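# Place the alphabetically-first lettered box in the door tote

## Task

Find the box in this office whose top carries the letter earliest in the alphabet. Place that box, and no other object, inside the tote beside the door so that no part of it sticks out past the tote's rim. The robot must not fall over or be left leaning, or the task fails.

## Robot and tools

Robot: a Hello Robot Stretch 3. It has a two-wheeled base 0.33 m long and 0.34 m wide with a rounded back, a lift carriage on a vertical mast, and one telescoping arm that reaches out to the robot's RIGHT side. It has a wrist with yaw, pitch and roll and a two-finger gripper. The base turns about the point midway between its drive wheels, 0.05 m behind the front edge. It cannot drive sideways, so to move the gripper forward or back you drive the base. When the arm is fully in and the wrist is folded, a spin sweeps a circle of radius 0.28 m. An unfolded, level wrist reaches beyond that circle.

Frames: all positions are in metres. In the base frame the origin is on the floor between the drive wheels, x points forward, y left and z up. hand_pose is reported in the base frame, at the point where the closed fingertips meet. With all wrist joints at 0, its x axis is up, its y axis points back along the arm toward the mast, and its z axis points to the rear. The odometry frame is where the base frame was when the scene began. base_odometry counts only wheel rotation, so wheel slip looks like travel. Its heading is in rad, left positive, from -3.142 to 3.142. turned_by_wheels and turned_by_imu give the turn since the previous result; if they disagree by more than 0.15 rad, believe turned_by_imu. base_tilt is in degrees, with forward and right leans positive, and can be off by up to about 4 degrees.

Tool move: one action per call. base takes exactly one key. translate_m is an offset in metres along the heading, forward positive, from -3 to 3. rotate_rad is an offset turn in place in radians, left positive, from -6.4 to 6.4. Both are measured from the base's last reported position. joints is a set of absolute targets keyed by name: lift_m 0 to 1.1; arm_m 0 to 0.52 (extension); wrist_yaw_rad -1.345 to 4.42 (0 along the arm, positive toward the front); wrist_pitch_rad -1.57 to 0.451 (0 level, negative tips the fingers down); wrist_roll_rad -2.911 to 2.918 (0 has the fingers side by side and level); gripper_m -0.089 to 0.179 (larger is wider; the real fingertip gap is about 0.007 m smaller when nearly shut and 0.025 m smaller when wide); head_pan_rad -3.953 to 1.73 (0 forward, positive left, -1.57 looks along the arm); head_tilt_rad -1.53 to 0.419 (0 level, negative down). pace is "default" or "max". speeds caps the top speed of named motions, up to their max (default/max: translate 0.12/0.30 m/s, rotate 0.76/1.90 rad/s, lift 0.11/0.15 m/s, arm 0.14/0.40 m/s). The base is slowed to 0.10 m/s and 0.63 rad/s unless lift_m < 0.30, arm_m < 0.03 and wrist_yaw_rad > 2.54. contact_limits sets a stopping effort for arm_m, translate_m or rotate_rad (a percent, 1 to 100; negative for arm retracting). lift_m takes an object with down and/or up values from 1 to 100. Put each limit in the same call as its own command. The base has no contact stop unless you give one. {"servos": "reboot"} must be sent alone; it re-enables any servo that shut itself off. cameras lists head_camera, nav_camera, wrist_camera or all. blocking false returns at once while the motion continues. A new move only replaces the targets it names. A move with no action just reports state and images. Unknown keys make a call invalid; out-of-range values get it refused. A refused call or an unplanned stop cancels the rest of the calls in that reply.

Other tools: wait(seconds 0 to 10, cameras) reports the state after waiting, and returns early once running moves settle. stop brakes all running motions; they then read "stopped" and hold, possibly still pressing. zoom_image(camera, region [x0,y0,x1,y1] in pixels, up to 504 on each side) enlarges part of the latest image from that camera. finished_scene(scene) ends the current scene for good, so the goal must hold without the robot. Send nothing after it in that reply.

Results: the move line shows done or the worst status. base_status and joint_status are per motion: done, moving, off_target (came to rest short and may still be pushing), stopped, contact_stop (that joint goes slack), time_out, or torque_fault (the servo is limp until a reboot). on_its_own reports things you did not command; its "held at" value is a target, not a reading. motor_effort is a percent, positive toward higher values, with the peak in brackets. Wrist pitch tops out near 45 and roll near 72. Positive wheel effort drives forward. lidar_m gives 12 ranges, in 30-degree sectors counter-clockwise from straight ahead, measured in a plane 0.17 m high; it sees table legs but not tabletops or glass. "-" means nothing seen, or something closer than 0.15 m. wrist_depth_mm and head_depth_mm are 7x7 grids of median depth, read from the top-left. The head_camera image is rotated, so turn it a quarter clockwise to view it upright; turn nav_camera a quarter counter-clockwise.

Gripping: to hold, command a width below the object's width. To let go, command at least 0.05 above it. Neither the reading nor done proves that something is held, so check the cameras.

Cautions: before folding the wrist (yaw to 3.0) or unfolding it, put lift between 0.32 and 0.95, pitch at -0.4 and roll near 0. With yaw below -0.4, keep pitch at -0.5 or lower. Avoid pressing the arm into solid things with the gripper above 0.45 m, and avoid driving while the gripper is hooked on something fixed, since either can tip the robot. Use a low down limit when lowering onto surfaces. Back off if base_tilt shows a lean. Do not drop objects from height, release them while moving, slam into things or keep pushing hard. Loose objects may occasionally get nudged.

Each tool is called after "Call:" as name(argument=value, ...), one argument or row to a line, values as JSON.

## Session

Call:
move(
  joints={"head_pan_rad":-1.3,"head_tilt_rad":-0.3,"lift_m":0.29},
  cameras=["all"],
)

Call:
move(
  joints={"head_pan_rad":-2.6},
  cameras=["nav_camera"],
)

Call:
move(
  joints={"head_pan_rad":1.3},
  cameras=["nav_camera"],
)

Call:
move(
  joints={"head_pan_rad":0},
  cameras=["nav_camera","head_camera"],
)

Scene clock: 1.27 s.
move: done
base_odometry: x=+0.000 y=+0.000 heading=+0.000
turned_by_wheels: +0.000
turned_by_imu: +0.000
base_tilt: forward=+0.9 right=-0.1
lidar_m: 0.73 0.74 0.91 1.57 1.59 1.10 1.00 1.01 1.25 1.55 1.23 0.80
head_depth_mm: 1841 1937 2022 1658 2258 2014 1600 / 1871 1968 2053 1795 2302 1922 1596 / 1895 1969 2100 1788 2059 1982 1593 / 1917 2015 2128 1763 2352 1919 1568 / 1950 2046 2176 1878 2368 1975 1568 / 1861 1949 1968 1865 2130 1985 1571 / 1476 1501 1536 1586 1643 1684 1561
base_status: not commanded
joint_positions: lift_m=+0.290 arm_m=+0.002 wrist_yaw_rad=+3.032 wrist_pitch_rad=-0.535 wrist_roll_rad=+0.000 gripper_m=+0.037 head_pan_rad=-1.327 head_tilt_rad=-0.299
joint_status: all done
measured_speeds: all 0
motor_effort: left_wheel=-0.4(0.8) right_wheel=+2.1(3.0) lift_m=+19.5(25.5) arm_m=-7.8(7.8) wrist_yaw_rad=+0.8(1.4) wrist_pitch_rad=+2.7(2.7) wrist_roll_rad=+0.8(1.1) gripper_m=-0.6(0.9) head_pan_rad=+0.6(4.8) head_tilt_rad=-0.7(5.2)
hand_pose: x=+0.0015 y=+0.0602 z=+0.2773 quat_wxyz=(+0.224, +0.691, +0.150, +0.671) (m; base frame)
wrist_depth_mm: - 141 - - - - 729 / 931 155 934 - - - - / 804 176 201 806 793 815 - / 653 628 202 630 659 652 634 / 538 540 220 547 543 546 542 / 470 287 128 275 452 466 467 / 254 259 249 253 392 407 410
pictures: head_camera (sideways), nav_camera (sideways), wrist_camera
Images, in order (width x height): head_camera 896x504, nav_camera 672x504, wrist_camera 644x364.

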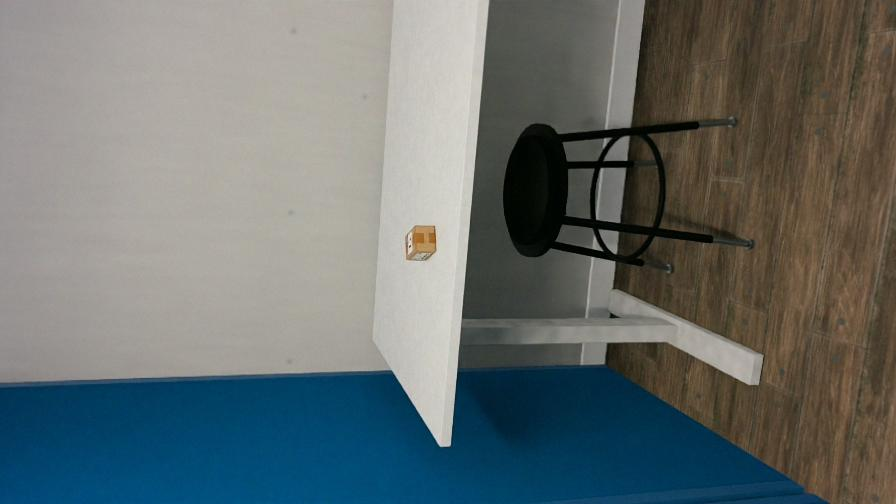

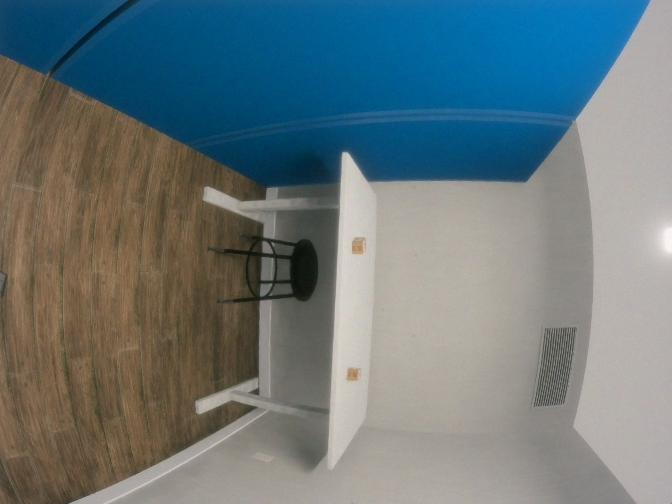

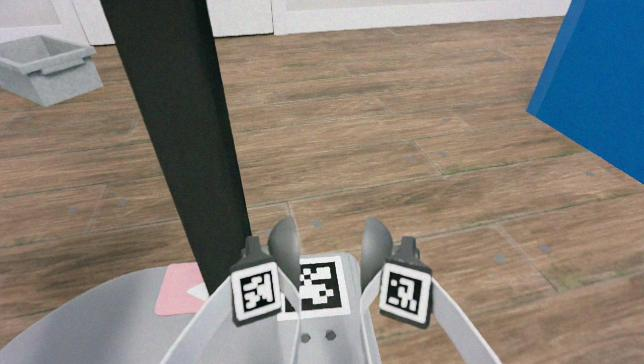

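Scene clock: 2.43 s.
move: done
base_odometry: x=+0.000 y=+0.000 heading=+0.000
turned_by_wheels: +0.000
turned_by_imu: +0.000
base_tilt: forward=+0.8 right=+0.0
lidar_m: 0.73 0.74 0.91 1.57 1.59 1.09 1.00 1.01 1.25 1.55 1.23 0.80
head_depth_mm: 839 881 921 963 1018 1072 1134 / 879 909 961 1011 1065 1130 1195 / 907 951 1002 1054 1115 1183 1262 / 945 984 1048 1108 1173 1246 1334 / 994 1043 1097 1165 1239 1324 1415 / 1026 1090 1152 1237 1310 1405 1478 / 1083 1147 1219 1305 1389 1482 1536
base_status: not commanded
joint_positions: lift_m=+0.290 arm_m=+0.002 wrist_yaw_rad=+3.032 wrist_pitch_rad=-0.535 wrist_roll_rad=+0.000 gripper_m=+0.037 head_pan_rad=-2.638 head_tilt_rad=-0.300
joint_status: all done
measured_speeds: all 0
motor_effort: left_wheel=-0.5(0.7) right_wheel=+2.2(2.6) lift_m=+19.2(19.9) arm_m=-10.0(10.0) wrist_yaw_rad=+0.5(1.3) wrist_pitch_rad=+2.5(2.7) wrist_roll_rad=+0.8(1.0) gripper_m=-0.1(1.2) head_pan_rad=+1.1(5.6) head_tilt_rad=-1.1(2.3)
hand_pose: x=+0.0015 y=+0.0602 z=+0.2773 quat_wxyz=(+0.224, +0.691, +0.150, +0.671) (m; base frame)
wrist_depth_mm: - 140 - - - - 746 / 959 155 936 - - - - / 803 177 202 794 800 778 - / 637 627 200 641 643 644 659 / 545 545 220 552 548 542 539 / 473 289 127 273 454 470 467 / 252 259 247 253 393 408 409
pictures: nav_camera (sideways)
Images, in order (width x height): nav_camera 672x504.

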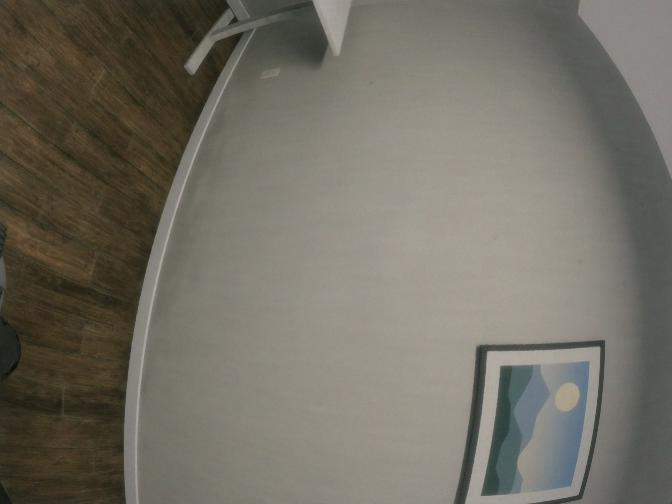

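Scene clock: 5.80 s.
move: done
base_odometry: x=+0.000 y=+0.000 heading=+0.000
turned_by_wheels: +0.000
turned_by_imu: +0.001
base_tilt: forward=+0.9 right=-0.3
lidar_m: 0.73 0.74 0.91 1.57 1.59 1.10 1.00 1.01 1.25 1.55 1.23 0.80
head_depth_mm: 1622 1704 1862 1966 2094 2005 1581 / 1573 1652 1759 1877 2038 1995 1578 / 1511 1608 1723 1789 1939 1984 1588 / 1465 1533 1631 1735 1850 1910 1580 / 1417 1507 1570 1665 1767 1867 1570 / 1362 1438 1510 1599 1713 1810 1566 / 1334 1389 1453 1537 1634 1715 1561
base_status: not commanded
joint_positions: lift_m=+0.290 arm_m=+0.002 wrist_yaw_rad=+3.032 wrist_pitch_rad=-0.535 wrist_roll_rad=+0.000 gripper_m=+0.037 head_pan_rad=+1.316 head_tilt_rad=-0.300
joint_status: all done
measured_speeds: translate_m=+0.000 rotate_rad=+0.000 lift_m=+0.000 arm_m=+0.000 wrist_yaw_rad=+0.000 wrist_pitch_rad=+0.000 wrist_roll_rad=+0.000 head_pan_rad=-0.024 head_tilt_rad=+0.000
motor_effort: left_wheel=-0.5(0.8) right_wheel=+2.5(2.6) lift_m=+19.6(20.1) arm_m=-16.9(16.9) wrist_yaw_rad=+0.5(1.4) wrist_pitch_rad=+2.3(2.9) wrist_roll_rad=+0.8(1.1) gripper_m=-0.1(1.6) head_pan_rad=-2.7(6.0) head_tilt_rad=-0.8(3.3)
hand_pose: x=+0.0015 y=+0.0602 z=+0.2773 quat_wxyz=(+0.224, +0.691, +0.150, +0.671) (m; base frame)
wrist_depth_mm: - 141 - - - - 743 / 934 155 944 - - - - / 815 176 202 807 818 800 - / 664 623 201 634 659 646 661 / 546 552 221 541 545 538 539 / 470 286 128 273 458 470 466 / 255 259 247 253 392 413 407
pictures: nav_camera (sideways)
Images, in order (width x height): nav_camera 672x504.

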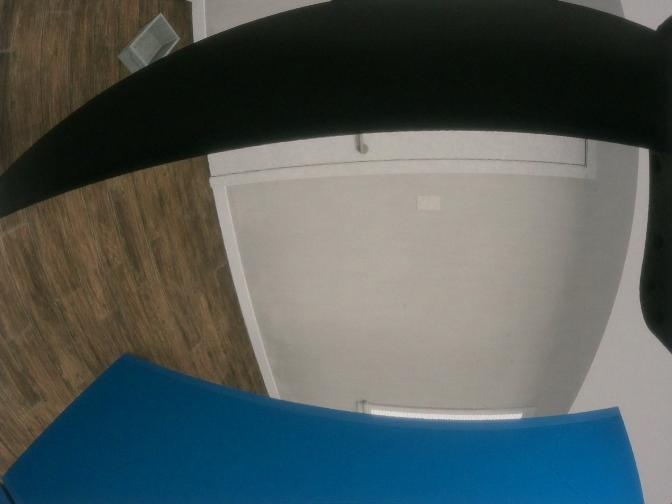

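Scene clock: 6.97 s.
move: done
base_odometry: x=+0.000 y=+0.000 heading=+0.000
turned_by_wheels: +0.000
turned_by_imu: +0.000
base_tilt: forward=+0.8 right=-0.1
lidar_m: 0.73 0.74 0.91 1.57 1.58 1.09 1.00 1.01 1.25 1.55 1.23 0.80
head_depth_mm: 636 667 706 751 792 853 915 / 618 653 691 732 785 841 907 / 613 648 683 723 773 830 888 / 609 639 674 718 763 819 872 / 605 635 673 711 753 807 861 / 598 628 663 703 746 796 853 / 592 623 655 695 735 788 842
base_status: not commanded
joint_positions: lift_m=+0.290 arm_m=+0.002 wrist_yaw_rad=+3.032 wrist_pitch_rad=-0.535 wrist_roll_rad=+0.000 gripper_m=+0.037 head_pan_rad=-0.023 head_tilt_rad=-0.300
joint_status: all done
measured_speeds: all 0
motor_effort: left_wheel=-0.7(0.7) right_wheel=+2.2(2.7) lift_m=+19.7(19.9) arm_m=-18.6(18.9) wrist_yaw_rad=+0.5(1.3) wrist_pitch_rad=+2.5(2.8) wrist_roll_rad=+1.0(1.1) gripper_m=-0.1(1.2) head_pan_rad=-1.2(4.5) head_tilt_rad=-1.2(2.2)
hand_pose: x=+0.0015 y=+0.0602 z=+0.2773 quat_wxyz=(+0.224, +0.691, +0.150, +0.671) (m; base frame)
wrist_depth_mm: - 140 - - - - 738 / 941 156 964 - - - - / 814 176 202 815 797 808 - / 650 626 202 662 651 646 643 / 535 544 220 540 544 545 543 / 470 289 127 275 456 466 470 / 252 258 248 254 390 406 412
pictures: head_camera (sideways), nav_camera (sideways)
Images, in order (width x height): head_camera 896x504, nav_camera 672x504.

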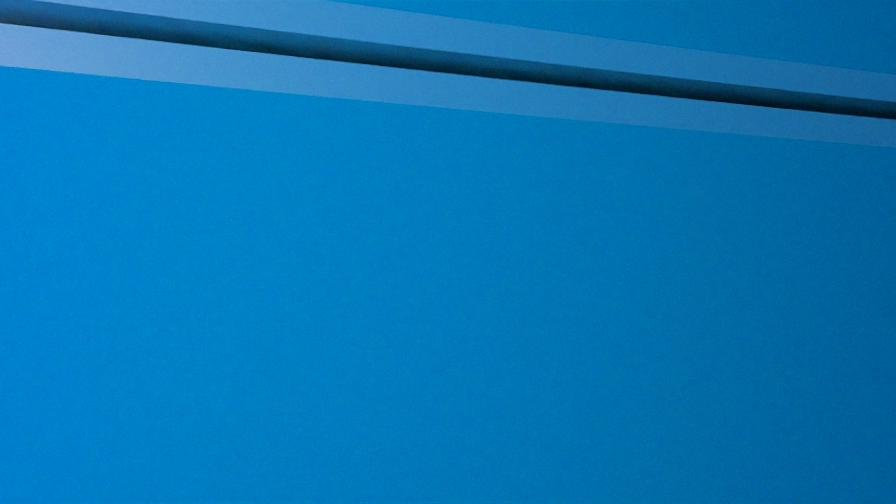

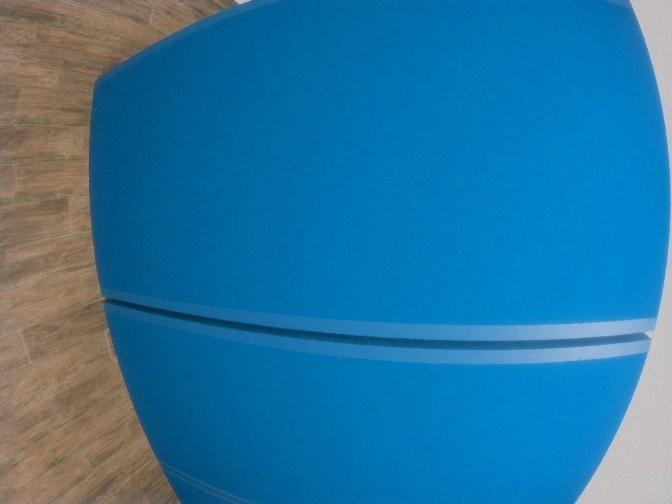

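Call:
move(
  joints={"head_pan_rad":-1.5,"head_tilt_rad":-0.3},
  cameras=["head_camera"],
)

Call:
move(
  joints={"head_pan_rad":1.95,"head_tilt_rad":-0.4},
  cameras=["nav_camera"],
)

Scene clock: 11.10 s.
move: done
base_odometry: x=+0.000 y=+0.000 heading=+0.000
turned_by_wheels: +0.000
turned_by_imu: +0.001
base_tilt: forward=+0.9 right=-0.1
lidar_m: 0.73 0.74 0.91 1.57 1.58 1.09 1.00 1.01 1.25 1.55 1.23 0.80
head_depth_mm: 1912 2004 2129 1805 2309 1948 1580 / 1906 2015 2140 1791 2395 2008 1578 / 1891 2014 2101 1784 2391 1986 1580 / 1890 2016 2141 1761 2348 1895 1568 / 1872 1991 2106 1737 1842 1990 1564 / 1874 1966 2099 1578 2354 1963 1559 / 1857 1982 2069 1738 2268 1926 1566
base_status: not commanded
joint_positions: lift_m=+0.290 arm_m=+0.002 wrist_yaw_rad=+3.032 wrist_pitch_rad=-0.535 wrist_roll_rad=+0.000 gripper_m=+0.037 head_pan_rad=-1.529 head_tilt_rad=-0.300
joint_status: all done
measured_speeds: all 0
motor_effort: left_wheel=-0.6(0.7) right_wheel=+1.8(2.8) lift_m=+19.8(20.1) arm_m=-22.0(22.6) wrist_yaw_rad=+0.6(1.3) wrist_pitch_rad=+2.2(2.9) wrist_roll_rad=+0.7(0.9) gripper_m=-0.1(1.2) head_pan_rad=-0.2(4.8) head_tilt_rad=-1.0(4.0)
hand_pose: x=+0.0015 y=+0.0602 z=+0.2773 quat_wxyz=(+0.224, +0.691, +0.150, +0.671) (m; base frame)
wrist_depth_mm: - 141 - - - - 731 / 932 155 940 - - - - / 802 176 203 827 798 793 - / 654 622 201 643 635 651 641 / 544 543 219 547 544 545 543 / 466 286 128 274 447 464 463 / 253 259 246 254 386 402 410
pictures: head_camera (sideways)
Images, in order (width x height): head_camera 896x504.

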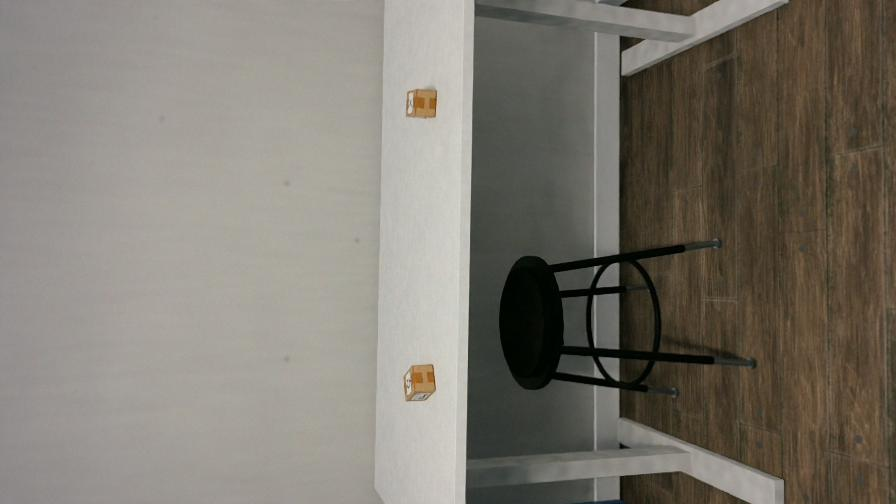

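"joints": head_pan_rad = 1.95 is out of range -3.953 to 1.73

Call:
zoom_image(
  camera="head_camera",
  region=[400, 85, 440, 120],
)

Call:
zoom_image(
  camera="head_camera",
  region=[400, 362, 440, 402],
)

Call:
move(
  joints={"head_pan_rad":1.7,"head_tilt_rad":-0.5},
  cameras=["nav_camera","head_camera"],
)

Scaled by 12.600 from the camera's 896x504 image, which has a finer 1280x720 frame.

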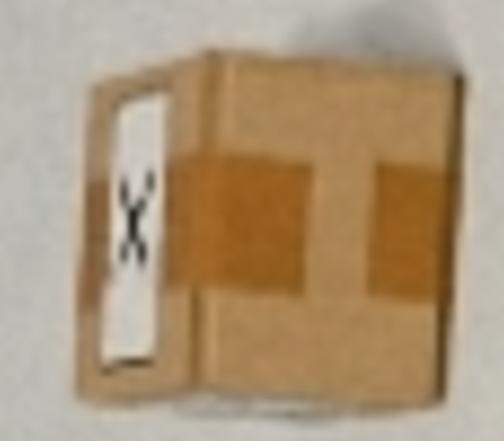

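Scaled by 12.600 from the camera's 896x504 image, which has a finer 1280x720 frame.

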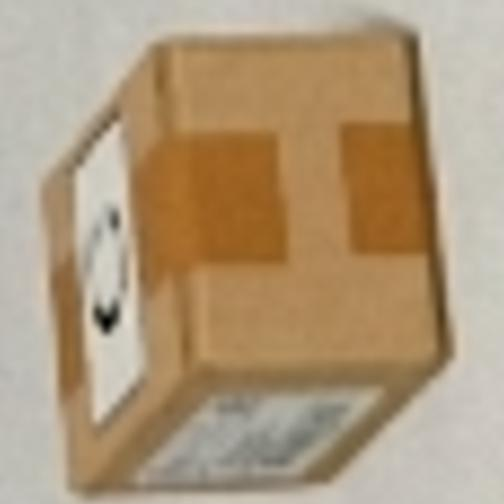

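Scene clock: 16.13 s.
move: done
base_odometry: x=+0.000 y=+0.000 heading=+0.000
turned_by_wheels: +0.000
turned_by_imu: +0.001
base_tilt: forward=+1.0 right=+0.0
lidar_m: 0.73 0.74 0.91 1.57 1.59 1.09 1.00 1.01 1.25 1.55 1.23 0.80
head_depth_mm: 1343 1444 1565 1724 1866 1600 1355 / 1330 1443 1582 1750 1879 1612 1341 / 1327 1444 1580 1751 1880 1589 1331 / 1341 1459 1584 1759 1904 1599 1336 / 1357 1464 1590 1772 1910 1606 1326 / 1358 1470 1612 1787 1921 1599 - / 1366 - - - - - -
base_status: not commanded
joint_positions: lift_m=+0.290 arm_m=+0.002 wrist_yaw_rad=+3.032 wrist_pitch_rad=-0.535 wrist_roll_rad=+0.000 gripper_m=+0.037 head_pan_rad=+1.716 head_tilt_rad=-0.502
joint_status: all done
measured_speeds: translate_m=+0.000 rotate_rad=+0.000 lift_m=+0.000 arm_m=+0.000 wrist_yaw_rad=+0.000 wrist_pitch_rad=+0.000 wrist_roll_rad=+0.000 head_pan_rad=-0.024 head_tilt_rad=+0.000
motor_effort: left_wheel=-0.5(0.8) right_wheel=+1.9(2.7) lift_m=+19.9(20.3) arm_m=-22.2(22.8) wrist_yaw_rad=+0.9(1.2) wrist_pitch_rad=+2.4(2.9) wrist_roll_rad=+0.8(1.1) gripper_m=-0.4(1.5) head_pan_rad=-3.1(6.0) head_tilt_rad=+0.0(5.2)
hand_pose: x=+0.0015 y=+0.0602 z=+0.2773 quat_wxyz=(+0.224, +0.691, +0.150, +0.671) (m; base frame)
wrist_depth_mm: - 140 - - - - 715 / 956 155 947 - - - - / 804 177 202 795 815 801 - / 655 623 202 649 652 647 641 / 536 541 221 543 542 544 541 / 467 286 128 274 457 464 470 / 251 260 248 252 391 411 409
pictures: head_camera (sideways), nav_camera (sideways)
Images, in order (width x height): head_camera 896x504, nav_camera 672x504.

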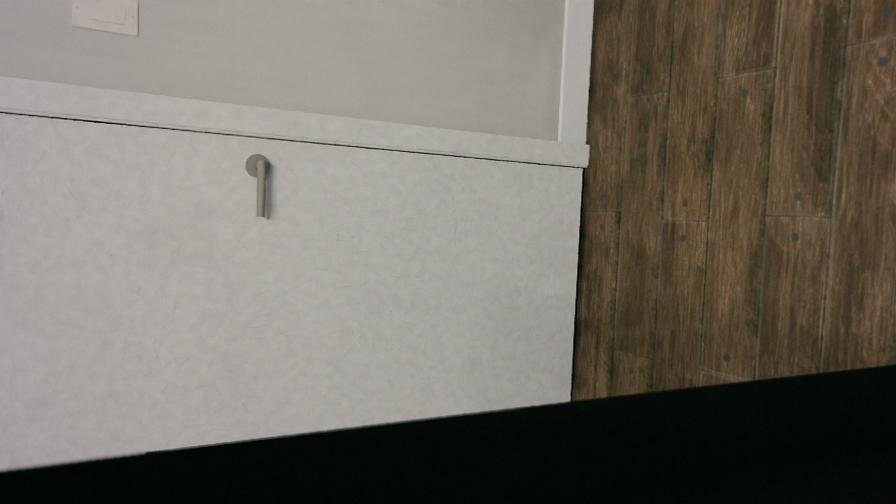

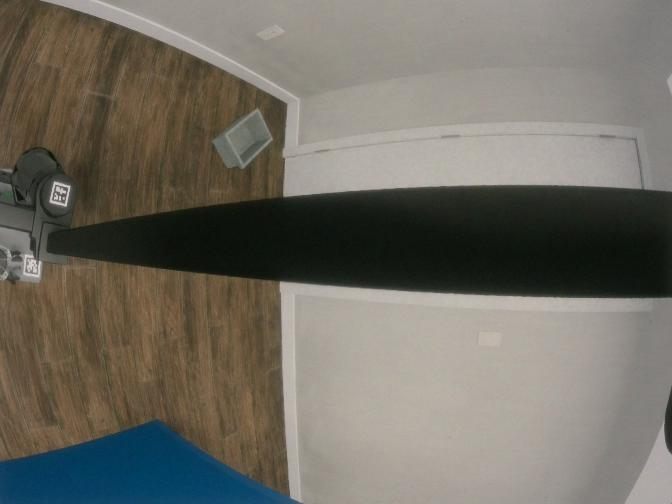

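Call:
move(
  base={"rotate_rad":1.406},
  joints={"head_pan_rad":0.8,"head_tilt_rad":-0.5},
  pace="max",
  cameras=["head_camera"],
)

Call:
move(
  base={"translate_m":1.2},
  pace="max",
)

Call:
move(
  base={"rotate_rad":-1.34},
  joints={"head_pan_rad":-0.4,"head_tilt_rad":-0.35},
  pace="max",
  cameras=["nav_camera"],
)

Scene clock: 29.93 s.
move: done
base_odometry: x=+0.000 y=+0.000 heading=+1.406
turned_by_wheels: +1.406
turned_by_imu: +1.400
base_tilt: forward=+0.9 right=-0.1
lidar_m: 1.57 1.57 1.21 1.01 1.00 1.12 1.82 1.66 0.88 0.73 0.73 0.82
head_depth_mm: 1338 1426 1541 1679 1812 1591 1344 / 1399 1500 1622 1758 1906 1588 1357 / 1477 1600 1738 1891 1963 1547 1340 / 1581 1705 1862 2048 1988 1547 1340 / 1478 1591 1725 1864 1892 1592 1324 / 1307 1382 1491 1597 1721 1594 1336 / 1169 1236 1314 1398 1488 1546 1328
base_status: done
joint_positions: lift_m=+0.290 arm_m=+0.002 wrist_yaw_rad=+3.032 wrist_pitch_rad=-0.535 wrist_roll_rad=+0.000 gripper_m=+0.037 head_pan_rad=+0.788 head_tilt_rad=-0.500
joint_status: all done
measured_speeds: all 0
motor_effort: left_wheel=-8.4(17.6) right_wheel=+10.5(16.2) lift_m=+20.1(20.6) arm_m=-22.0(22.7) wrist_yaw_rad=+0.9(1.2) wrist_pitch_rad=+2.3(2.8) wrist_roll_rad=+0.8(1.1) gripper_m=-0.3(1.0) head_pan_rad=+2.4(5.1) head_tilt_rad=+2.6(5.8)
hand_pose: x=+0.0015 y=+0.0602 z=+0.2773 quat_wxyz=(+0.224, +0.691, +0.150, +0.671) (m; base frame)
wrist_depth_mm: - 141 152 - - - - / - 154 928 - - - 934 / 781 177 203 792 819 794 801 / 651 613 202 653 645 654 648 / 539 544 220 545 549 545 539 / 470 287 128 274 453 469 465 / 254 258 245 253 393 411 410
pictures: head_camera (sideways)
Images, in order (width x height): head_camera 896x504.

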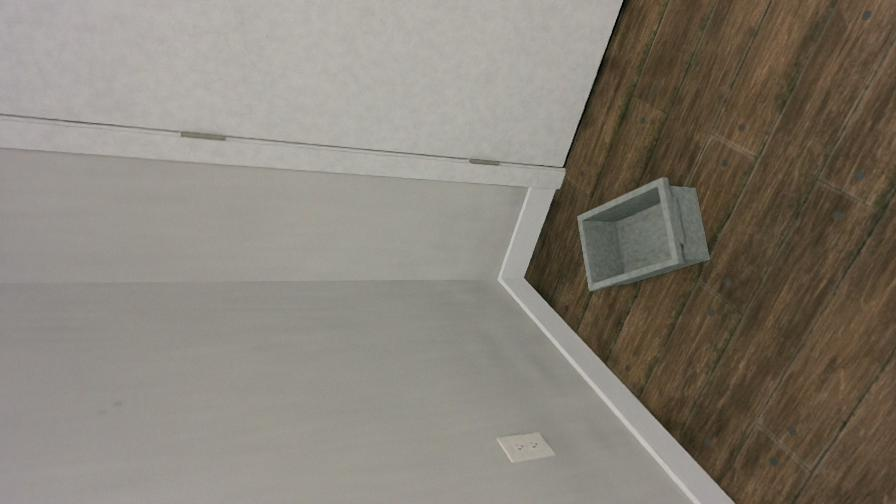

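Scene clock: 35.30 s.
move: done
base_odometry: x=+0.197 y=+1.184 heading=+1.406
turned_by_wheels: +0.000
turned_by_imu: -0.001
base_tilt: forward=+1.0 right=-0.2
lidar_m: 0.46 0.46 0.50 0.81 1.38 1.55 2.51 0.79 0.61 0.91 1.05 0.56
head_depth_mm: 363 388 417 452 493 543 604 / 355 389 428 475 526 584 655 / 370 399 434 474 524 595 686 / 402 435 475 524 576 657 753 / 424 464 509 563 624 722 835 / 452 494 547 611 693 797 945 / 479 529 591 667 770 898 1083
base_status: done
joint_positions: lift_m=+0.290 arm_m=+0.002 wrist_yaw_rad=+3.032 wrist_pitch_rad=-0.535 wrist_roll_rad=+0.000 gripper_m=+0.037 head_pan_rad=+0.800 head_tilt_rad=-0.500
joint_status: not commanded
measured_speeds: all 0
motor_effort: left_wheel=+6.8(12.3) right_wheel=+2.3(20.9) lift_m=+20.4(20.8) arm_m=-17.8(21.8) wrist_yaw_rad=+1.2(1.4) wrist_pitch_rad=+2.7(2.9) wrist_roll_rad=+0.9(1.1) gripper_m=+0.0(1.5) head_pan_rad=+2.5(4.4) head_tilt_rad=+2.1(4.0)
hand_pose: x=+0.0015 y=+0.0602 z=+0.2773 quat_wxyz=(+0.224, +0.691, +0.150, +0.671) (m; base frame)
wrist_depth_mm: - 141 - - - - 372 / - 155 946 - - - - / 794 177 202 829 740 487 - / 655 628 201 641 644 520 - / 542 549 220 544 535 523 459 / 466 288 127 272 455 468 443 / 253 259 246 253 392 407 408
pictures: none

Scene clock: 37.27 s.
move: done
base_odometry: x=+0.197 y=+1.184 heading=+0.066
turned_by_wheels: -1.340
turned_by_imu: -1.333
base_tilt: forward=+0.9 right=-0.2
lidar_m: 2.59 0.72 0.49 0.46 0.47 0.59 1.38 1.41 1.82 1.98 0.61 0.66
head_depth_mm: 630 648 671 692 717 747 779 / 720 746 775 807 838 879 917 / 3364 3590 3730 3246 1014 1068 1120 / 3246 3456 3593 3522 2491 1869 1497 / 3143 3280 3419 3577 2484 1848 1498 / 2994 3101 3335 3399 2461 1832 1506 / 2885 3074 3131 3316 2478 1862 1497
base_status: done
joint_positions: lift_m=+0.290 arm_m=+0.002 wrist_yaw_rad=+3.032 wrist_pitch_rad=-0.535 wrist_roll_rad=+0.000 gripper_m=+0.037 head_pan_rad=-0.413 head_tilt_rad=-0.348
joint_status: all done
measured_speeds: translate_m=+0.000 rotate_rad=+0.000 lift_m=+0.000 arm_m=+0.000 wrist_yaw_rad=+0.000 wrist_pitch_rad=+0.000 wrist_roll_rad=+0.000 head_pan_rad=+0.024 head_tilt_rad=+0.000
motor_effort: left_wheel=+9.3(17.6) right_wheel=-9.5(14.6) lift_m=+20.7(20.9) arm_m=-21.6(22.4) wrist_yaw_rad=+1.1(1.4) wrist_pitch_rad=+2.6(3.0) wrist_roll_rad=+0.8(1.0) gripper_m=+0.1(1.4) head_pan_rad=+4.3(4.7) head_tilt_rad=+2.3(6.0)
hand_pose: x=+0.0015 y=+0.0602 z=+0.2773 quat_wxyz=(+0.224, +0.691, +0.150, +0.671) (m; base frame)
wrist_depth_mm: - 140 152 - - - - / - 155 161 - - - - / - 170 174 - - - - / - 194 196 623 619 649 654 / 525 538 219 542 548 542 543 / 462 290 128 274 452 468 465 / 252 260 248 255 390 411 408
pictures: nav_camera (sideways)
Images, in order (width x height): nav_camera 672x504.

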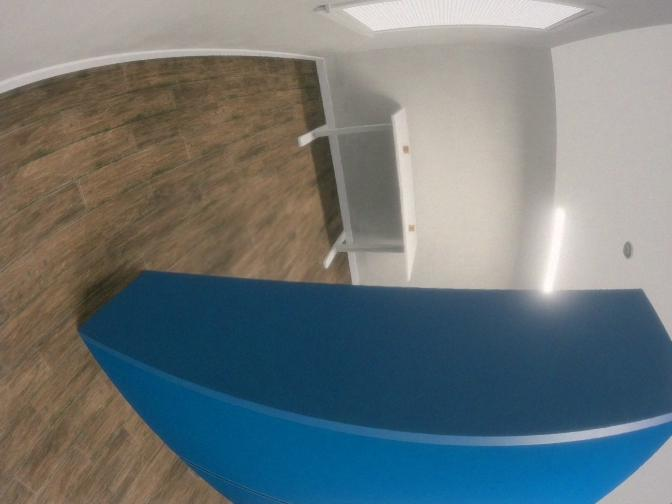

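Call:
move(
  base={"translate_m":0.85},
  joints={"head_pan_rad":-0.9},
  pace="max",
  cameras=["nav_camera","head_camera"],
)

Scene clock: 46.83 s.
move: done
base_odometry: x=+1.046 y=+1.240 heading=+0.067
turned_by_wheels: +0.000
turned_by_imu: -0.001
base_tilt: forward=+1.0 right=-0.2
lidar_m: 2.08 0.83 0.57 0.53 0.54 0.70 1.54 2.26 0.46 0.43 3.11 2.56
head_depth_mm: 2967 3083 3145 3289 2528 1911 1509 / 3120 3335 3325 3435 2547 1879 1511 / 3373 3506 3681 3760 2474 1883 1497 / 3547 3695 - 3651 2472 1861 1494 / 3301 3429 3730 3627 2473 1873 1486 / 2923 3068 3228 3371 2460 1844 1488 / 2680 2815 2809 3007 2461 1851 1485
base_status: done
joint_positions: lift_m=+0.290 arm_m=+0.002 wrist_yaw_rad=+3.032 wrist_pitch_rad=-0.535 wrist_roll_rad=+0.000 gripper_m=+0.037 head_pan_rad=-0.903 head_tilt_rad=-0.350
joint_status: all done
measured_speeds: all 0
motor_effort: left_wheel=+11.1(21.3) right_wheel=-3.9(9.2) lift_m=+21.0(21.1) arm_m=-14.4(18.5) wrist_yaw_rad=+0.8(1.4) wrist_pitch_rad=+2.5(2.9) wrist_roll_rad=+0.8(1.0) gripper_m=-0.4(1.4) head_pan_rad=+2.5(5.9) head_tilt_rad=-1.9(2.8)
hand_pose: x=+0.0015 y=+0.0601 z=+0.2773 quat_wxyz=(+0.224, +0.691, +0.150, +0.671) (m; base frame)
wrist_depth_mm: - 140 152 - - - - / - 153 161 - - - - / - 169 174 - - - 766 / - 599 198 651 657 638 648 / 545 556 219 544 545 542 538 / 470 287 128 273 455 469 469 / 251 258 247 253 389 409 409
pictures: head_camera (sideways), nav_camera (sideways)
Images, in order (width x height): head_camera 896x504, nav_camera 672x504.

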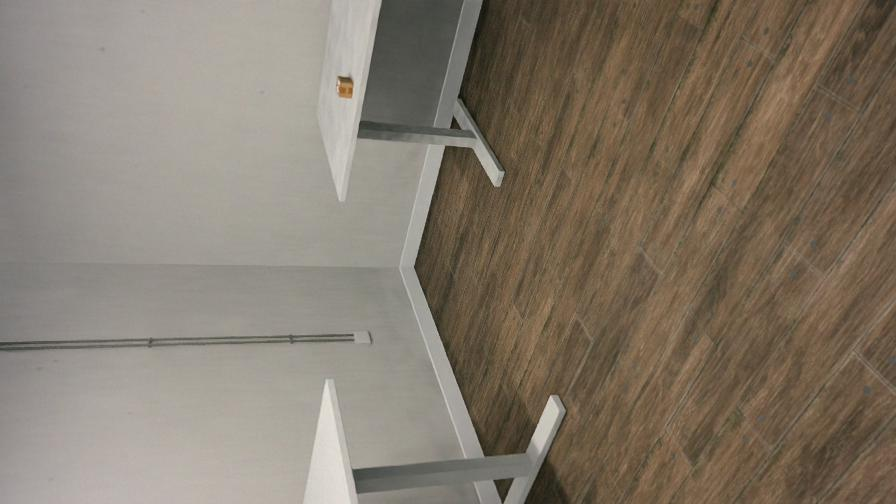

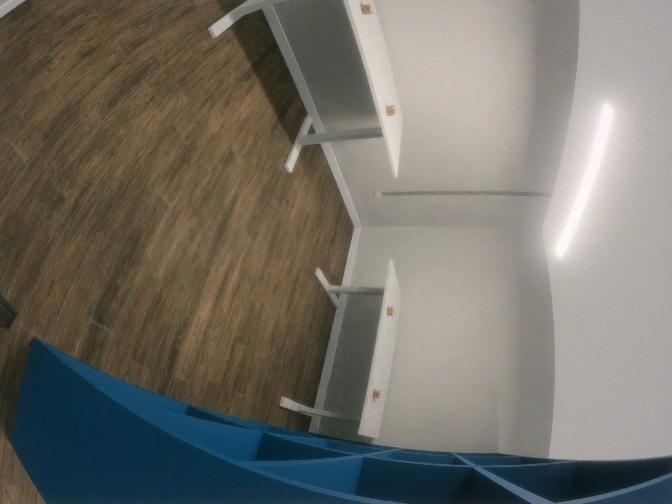

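Call:
move(
  base={"translate_m":0.25},
  pace="max",
)

Call:
move(
  base={"rotate_rad":-1.12},
  pace="max",
)

Call:
move(
  base={"translate_m":1.75},
  joints={"head_pan_rad":-0.9},
  pace="max",
  cameras=["nav_camera","head_camera"],
)

Call:
move(
  joints={"head_pan_rad":0.9},
  cameras=["nav_camera","head_camera"],
)

Scene clock: 52.80 s.
move: done
base_odometry: x=+1.295 y=+1.257 heading=+0.067
turned_by_wheels: +0.000
turned_by_imu: +0.001
base_tilt: forward=+0.8 right=+0.1
lidar_m: 1.83 0.86 0.59 0.55 0.56 0.73 1.60 0.63 0.50 1.32 2.99 2.34
head_depth_mm: 2967 3056 3139 3335 2503 1876 1517 / 3110 3274 3391 3415 2499 1868 1502 / 3326 3456 3683 3699 2478 1883 1513 / 3354 3488 3718 3707 2470 1849 1505 / 2923 3049 3349 3441 2461 1860 1498 / 2636 2796 2892 3065 2427 1856 1493 / 2415 2525 2375 2747 2475 1846 1494
base_status: done
joint_positions: lift_m=+0.290 arm_m=+0.002 wrist_yaw_rad=+3.032 wrist_pitch_rad=-0.535 wrist_roll_rad=+0.000 gripper_m=+0.037 head_pan_rad=-0.900 head_tilt_rad=-0.351
joint_status: not commanded
measured_speeds: all 0
motor_effort: left_wheel=+9.6(16.2) right_wheel=-4.7(14.8) lift_m=+21.2(21.4) arm_m=-9.7(11.8) wrist_yaw_rad=+0.6(1.4) wrist_pitch_rad=+2.5(2.8) wrist_roll_rad=+0.8(1.1) gripper_m=-0.1(1.3) head_pan_rad=+2.7(4.1) head_tilt_rad=-1.2(2.9)
hand_pose: x=+0.0015 y=+0.0601 z=+0.2773 quat_wxyz=(+0.224, +0.691, +0.150, +0.671) (m; base frame)
wrist_depth_mm: - 140 152 - - - - / - 154 160 - - - - / - 168 174 - - 721 770 / 603 607 200 652 652 646 650 / 544 546 220 546 541 540 548 / 469 288 128 275 455 467 468 / 253 260 248 253 392 409 412
pictures: none

Scene clock: 54.63 s.
move: done
base_odometry: x=+1.295 y=+1.257 heading=-1.053
turned_by_wheels: -1.120
turned_by_imu: -1.114
base_tilt: forward=+1.0 right=-0.3
lidar_m: 2.98 2.35 1.84 0.93 0.60 0.55 0.56 0.69 1.35 0.68 0.50 1.31
head_depth_mm: 412 441 477 518 568 625 698 / 396 419 449 487 530 582 640 / 580 1274 1298 511 530 569 615 / 672 1288 1358 896 713 1103 892 / 803 1231 1295 953 1449 1145 1356 / 1088 1183 1247 1326 1419 1580 1455 / 1554 1949 2048 2218 2313 1869 1492
base_status: done
joint_positions: lift_m=+0.290 arm_m=+0.002 wrist_yaw_rad=+3.032 wrist_pitch_rad=-0.535 wrist_roll_rad=+0.000 gripper_m=+0.037 head_pan_rad=-0.900 head_tilt_rad=-0.351
joint_status: not commanded
measured_speeds: all 0
motor_effort: left_wheel=+7.4(18.4) right_wheel=-7.8(15.1) lift_m=+21.2(21.4) arm_m=-16.8(16.9) wrist_yaw_rad=+0.7(1.3) wrist_pitch_rad=+2.1(2.8) wrist_roll_rad=+0.8(1.0) gripper_m=+0.7(1.3) head_pan_rad=+2.3(3.7) head_tilt_rad=-0.7(1.6)
hand_pose: x=+0.0015 y=+0.0601 z=+0.2773 quat_wxyz=(+0.224, +0.691, +0.150, +0.671) (m; base frame)
wrist_depth_mm: - 140 - - - - - / - 154 938 - - - - / - 170 203 798 802 790 809 / - 606 201 650 657 641 642 / 522 536 220 544 545 545 543 / 465 289 128 272 452 467 465 / 252 261 247 252 387 409 408
pictures: none

Scene clock: 61.90 s.
move: done
base_odometry: x=+2.162 y=-0.264 heading=-1.052
turned_by_wheels: +0.000
turned_by_imu: -0.001
base_tilt: forward=+1.1 right=+0.0
lidar_m: 1.24 1.80 1.22 1.22 2.06 2.16 2.18 1.49 0.95 1.11 1.15 1.59
head_depth_mm: 1659 1772 1770 1901 1417 1775 1473 / 1604 1734 1771 1946 1226 1757 1492 / 1553 1668 1751 1837 1169 1748 1472 / 1526 1628 1737 1640 1104 1810 1499 / 1457 1541 1644 1633 1102 1807 1492 / 1408 1483 1551 1613 1101 1735 1482 / 1340 1414 1506 1545 1098 928 1493
base_status: done
joint_positions: lift_m=+0.290 arm_m=+0.002 wrist_yaw_rad=+3.032 wrist_pitch_rad=-0.535 wrist_roll_rad=+0.000 gripper_m=+0.037 head_pan_rad=-0.900 head_tilt_rad=-0.351
joint_status: all done
measured_speeds: all 0
motor_effort: left_wheel=+9.5(17.9) right_wheel=-6.1(12.1) lift_m=+21.7(21.8) arm_m=-20.1(22.3) wrist_yaw_rad=+0.8(1.4) wrist_pitch_rad=+2.6(2.9) wrist_roll_rad=+0.9(1.1) gripper_m=+0.0(1.4) head_pan_rad=+2.5(4.6) head_tilt_rad=+1.7(2.9)
hand_pose: x=+0.0015 y=+0.0601 z=+0.2773 quat_wxyz=(+0.224, +0.691, +0.150, +0.671) (m; base frame)
wrist_depth_mm: - 141 - - - - - / - 155 947 - - - - / 808 176 202 795 811 816 798 / 664 626 201 655 650 652 656 / 546 540 220 544 539 546 534 / 474 289 128 272 452 465 468 / 252 259 248 254 393 410 414
pictures: head_camera (sideways), nav_camera (sideways)
Images, in order (width x height): head_camera 896x504, nav_camera 672x504.

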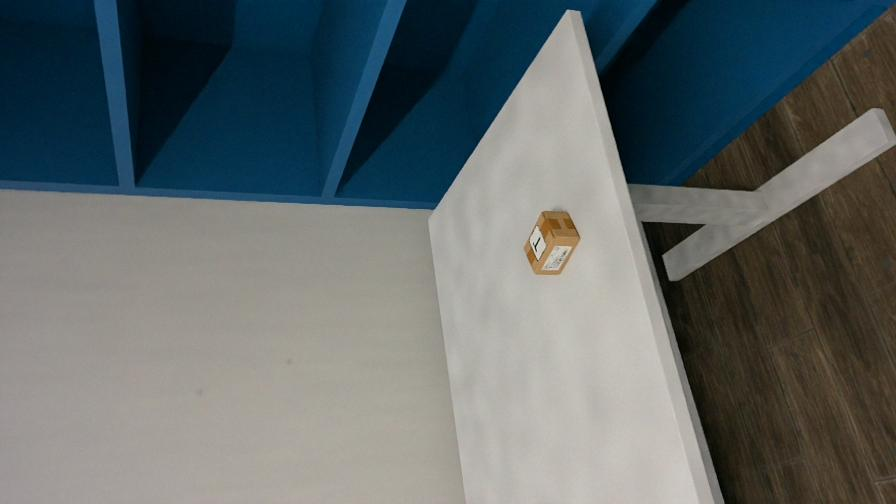

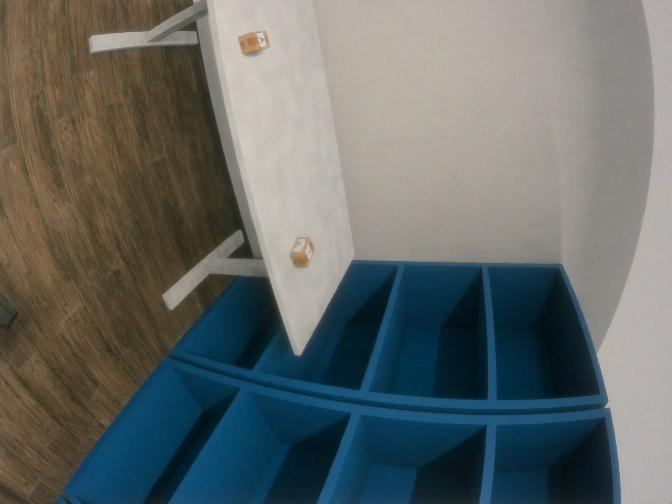

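Scene clock: 63.23 s.
move: done
base_odometry: x=+2.162 y=-0.264 heading=-1.052
turned_by_wheels: +0.000
turned_by_imu: +0.000
base_tilt: forward=+1.1 right=-0.2
lidar_m: 1.24 1.80 1.22 1.22 2.06 2.17 2.19 1.50 0.95 1.11 1.15 1.59
head_depth_mm: 1532 1629 1737 1862 2043 1877 1522 / 1481 1602 1701 1829 1947 1874 1512 / 1463 1552 1655 1790 1930 1858 1497 / 1438 1528 1643 1741 1876 1863 1496 / 1414 1506 1605 1698 1840 1852 1502 / 1389 1477 1560 1641 1807 1854 1495 / 1374 1452 1540 1244 1286 1676 1444
base_status: not commanded
joint_positions: lift_m=+0.290 arm_m=+0.002 wrist_yaw_rad=+3.032 wrist_pitch_rad=-0.535 wrist_roll_rad=+0.000 gripper_m=+0.037 head_pan_rad=+0.938 head_tilt_rad=-0.351
joint_status: all done
measured_speeds: all 0
motor_effort: left_wheel=+9.3(9.8) right_wheel=-6.1(6.7) lift_m=+21.5(21.9) arm_m=-19.5(20.3) wrist_yaw_rad=+1.0(1.4) wrist_pitch_rad=+2.2(2.8) wrist_roll_rad=+0.8(1.1) gripper_m=-0.2(1.3) head_pan_rad=-1.8(4.7) head_tilt_rad=+2.4(2.7)
hand_pose: x=+0.0015 y=+0.0601 z=+0.2773 quat_wxyz=(+0.224, +0.691, +0.150, +0.671) (m; base frame)
wrist_depth_mm: - 140 - - - - - / - 155 935 - - - - / 809 177 202 800 825 794 796 / 644 631 201 645 644 646 648 / 539 547 219 540 539 539 542 / 470 288 127 274 460 465 466 / 253 260 247 253 390 408 408
pictures: head_camera (sideways), nav_camera (sideways)
Images, in order (width x height): head_camera 896x504, nav_camera 672x504.

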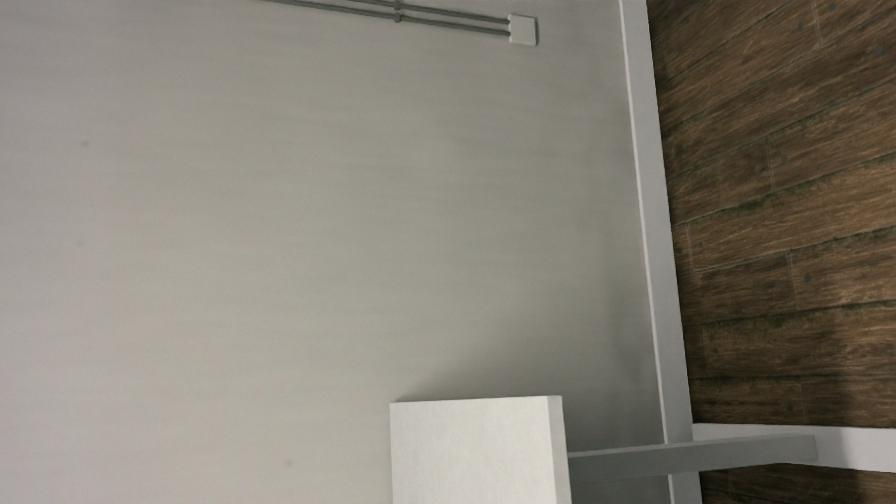

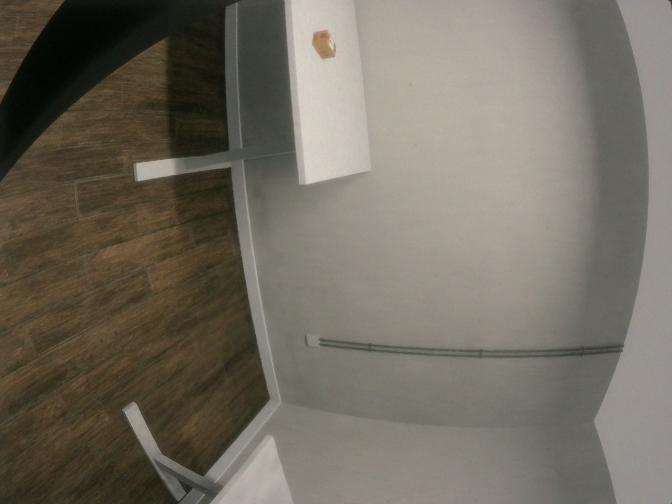

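Call:
move(
  joints={"head_pan_rad":1.68,"head_tilt_rad":-0.4},
  cameras=["head_camera"],
)

Call:
move(
  joints={"head_pan_rad":-0.15,"head_tilt_rad":-0.4},
  cameras=["head_camera"],
)

Call:
move(
  joints={"head_pan_rad":-3.93,"head_tilt_rad":-0.35},
  cameras=["head_camera"],
)

Scene clock: 67.73 s.
move: done
base_odometry: x=+2.162 y=-0.264 heading=-1.052
turned_by_wheels: +0.000
turned_by_imu: +0.001
base_tilt: forward=+0.9 right=-0.1
lidar_m: 1.24 1.80 1.22 1.22 2.06 2.17 2.19 1.50 0.95 1.10 1.15 1.59
head_depth_mm: 1430 1500 1586 1142 1806 1726 1425 / 1505 1601 1666 1143 1929 1792 1443 / 1576 1681 1749 1132 2040 1768 1443 / 1679 1765 1828 1284 2163 1789 1444 / 1770 1895 1947 1371 2281 1765 1454 / 1885 2021 1979 2380 2225 1773 1484 / 2020 2159 1960 - - - -
base_status: not commanded
joint_positions: lift_m=+0.290 arm_m=+0.002 wrist_yaw_rad=+3.032 wrist_pitch_rad=-0.535 wrist_roll_rad=+0.000 gripper_m=+0.037 head_pan_rad=+1.693 head_tilt_rad=-0.396
joint_status: all done
measured_speeds: all 0
motor_effort: left_wheel=+9.4(9.6) right_wheel=-6.2(6.4) lift_m=+21.5(22.1) arm_m=-18.3(18.8) wrist_yaw_rad=+0.7(1.3) wrist_pitch_rad=+2.3(2.8) wrist_roll_rad=+0.8(0.9) gripper_m=+0.3(1.3) head_pan_rad=+2.2(4.8) head_tilt_rad=-1.5(4.0)
hand_pose: x=+0.0015 y=+0.0601 z=+0.2773 quat_wxyz=(+0.224, +0.691, +0.150, +0.671) (m; base frame)
wrist_depth_mm: - 140 - - - - - / - 156 946 - - - - / 809 177 202 803 801 806 798 / 656 630 202 665 650 652 649 / 549 544 220 540 538 540 545 / 476 288 128 275 450 464 466 / 251 259 247 254 389 408 408
pictures: head_camera (sideways)
Images, in order (width x height): head_camera 896x504.

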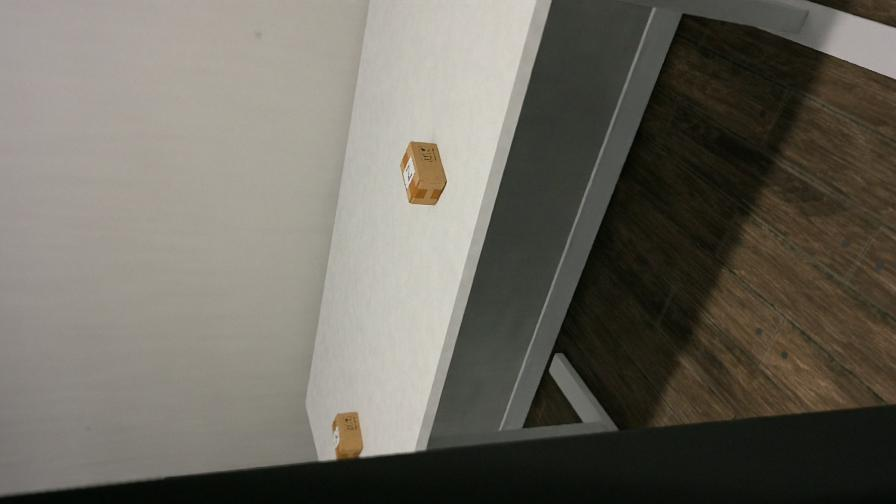

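Scene clock: 69.07 s.
move: done
base_odometry: x=+2.162 y=-0.264 heading=-1.052
turned_by_wheels: +0.000
turned_by_imu: +0.000
base_tilt: forward=+1.0 right=+0.0
lidar_m: 1.25 1.80 1.22 1.22 2.05 2.17 2.19 1.49 0.95 1.11 1.15 1.58
head_depth_mm: 1308 1394 1479 1479 1030 1673 1442 / 1340 1431 1513 1483 1032 1714 1452 / 1377 1452 1574 1468 1029 1724 1437 / 1400 1482 1600 1464 996 1757 1454 / 1431 1548 1646 1442 1065 1708 1429 / 1473 1565 1700 1446 1106 1692 1400 / 1498 1616 1757 1888 1169 1747 1430
base_status: not commanded
joint_positions: lift_m=+0.290 arm_m=+0.002 wrist_yaw_rad=+3.032 wrist_pitch_rad=-0.535 wrist_roll_rad=+0.000 gripper_m=+0.037 head_pan_rad=-0.181 head_tilt_rad=-0.399
joint_status: all done
measured_speeds: all 0
motor_effort: left_wheel=+9.5(9.8) right_wheel=-6.2(6.4) lift_m=+22.0(22.0) arm_m=-17.8(18.7) wrist_yaw_rad=+0.8(1.2) wrist_pitch_rad=+2.7(2.7) wrist_roll_rad=+0.8(0.9) gripper_m=+0.5(1.0) head_pan_rad=-1.0(4.8) head_tilt_rad=-2.8(5.0)
hand_pose: x=+0.0015 y=+0.0601 z=+0.2773 quat_wxyz=(+0.224, +0.691, +0.150, +0.671) (m; base frame)
wrist_depth_mm: - 140 - - - - - / - 156 912 - - - - / 794 177 202 804 784 790 786 / 649 633 200 652 642 649 646 / 545 542 221 547 546 539 540 / 475 288 127 274 457 457 465 / 253 260 247 254 389 406 403
pictures: head_camera (sideways)
Images, in order (width x height): head_camera 896x504.

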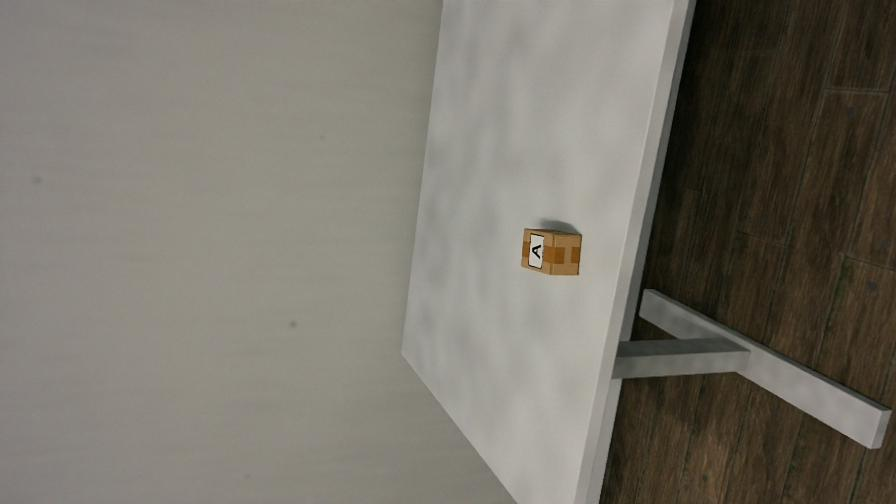

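Scene clock: 72.53 s.
move: done
base_odometry: x=+2.162 y=-0.264 heading=-1.052
turned_by_wheels: +0.000
turned_by_imu: +0.001
base_tilt: forward=+0.9 right=+0.0
lidar_m: 1.24 1.79 1.22 1.22 2.05 2.17 2.18 1.49 0.95 1.10 1.15 1.59
head_depth_mm: - - - - - - - / 2165 2323 - - - - - / 2086 2242 2359 2564 2516 1876 1510 / 2006 2151 2285 2440 2484 1849 1505 / 1952 2044 2171 2352 2437 1854 1494 / 1885 1981 2085 2249 2355 1875 1503 / 1837 1928 2047 2152 2290 1831 1486
base_status: not commanded
joint_positions: lift_m=+0.290 arm_m=+0.002 wrist_yaw_rad=+3.032 wrist_pitch_rad=-0.535 wrist_roll_rad=+0.000 gripper_m=+0.037 head_pan_rad=-3.946 head_tilt_rad=-0.350
joint_status: all done
measured_speeds: translate_m=+0.000 rotate_rad=+0.000 lift_m=+0.000 arm_m=+0.000 wrist_yaw_rad=+0.000 wrist_pitch_rad=+0.000 wrist_roll_rad=+0.000 head_pan_rad=+0.024 head_tilt_rad=+0.000
motor_effort: left_wheel=+9.5(9.7) right_wheel=-6.1(6.5) lift_m=+21.7(22.2) arm_m=-16.2(18.2) wrist_yaw_rad=+0.8(1.4) wrist_pitch_rad=+2.6(2.9) wrist_roll_rad=+0.8(1.0) gripper_m=-0.9(1.9) head_pan_rad=+2.6(5.8) head_tilt_rad=+3.7(6.3)
hand_pose: x=+0.0015 y=+0.0601 z=+0.2773 quat_wxyz=(+0.224, +0.691, +0.150, +0.671) (m; base frame)
wrist_depth_mm: - 141 - - - - - / - 155 961 - - - - / 799 177 202 816 818 789 795 / 650 623 202 646 644 647 644 / 541 545 220 545 539 547 538 / 467 287 128 274 463 469 465 / 253 261 246 253 394 411 407
pictures: head_camera (sideways)
Images, in order (width x height): head_camera 896x504.

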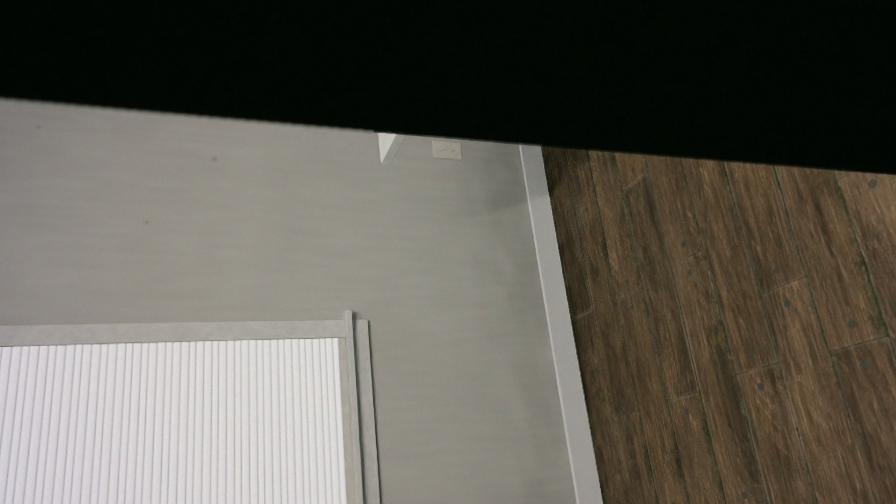

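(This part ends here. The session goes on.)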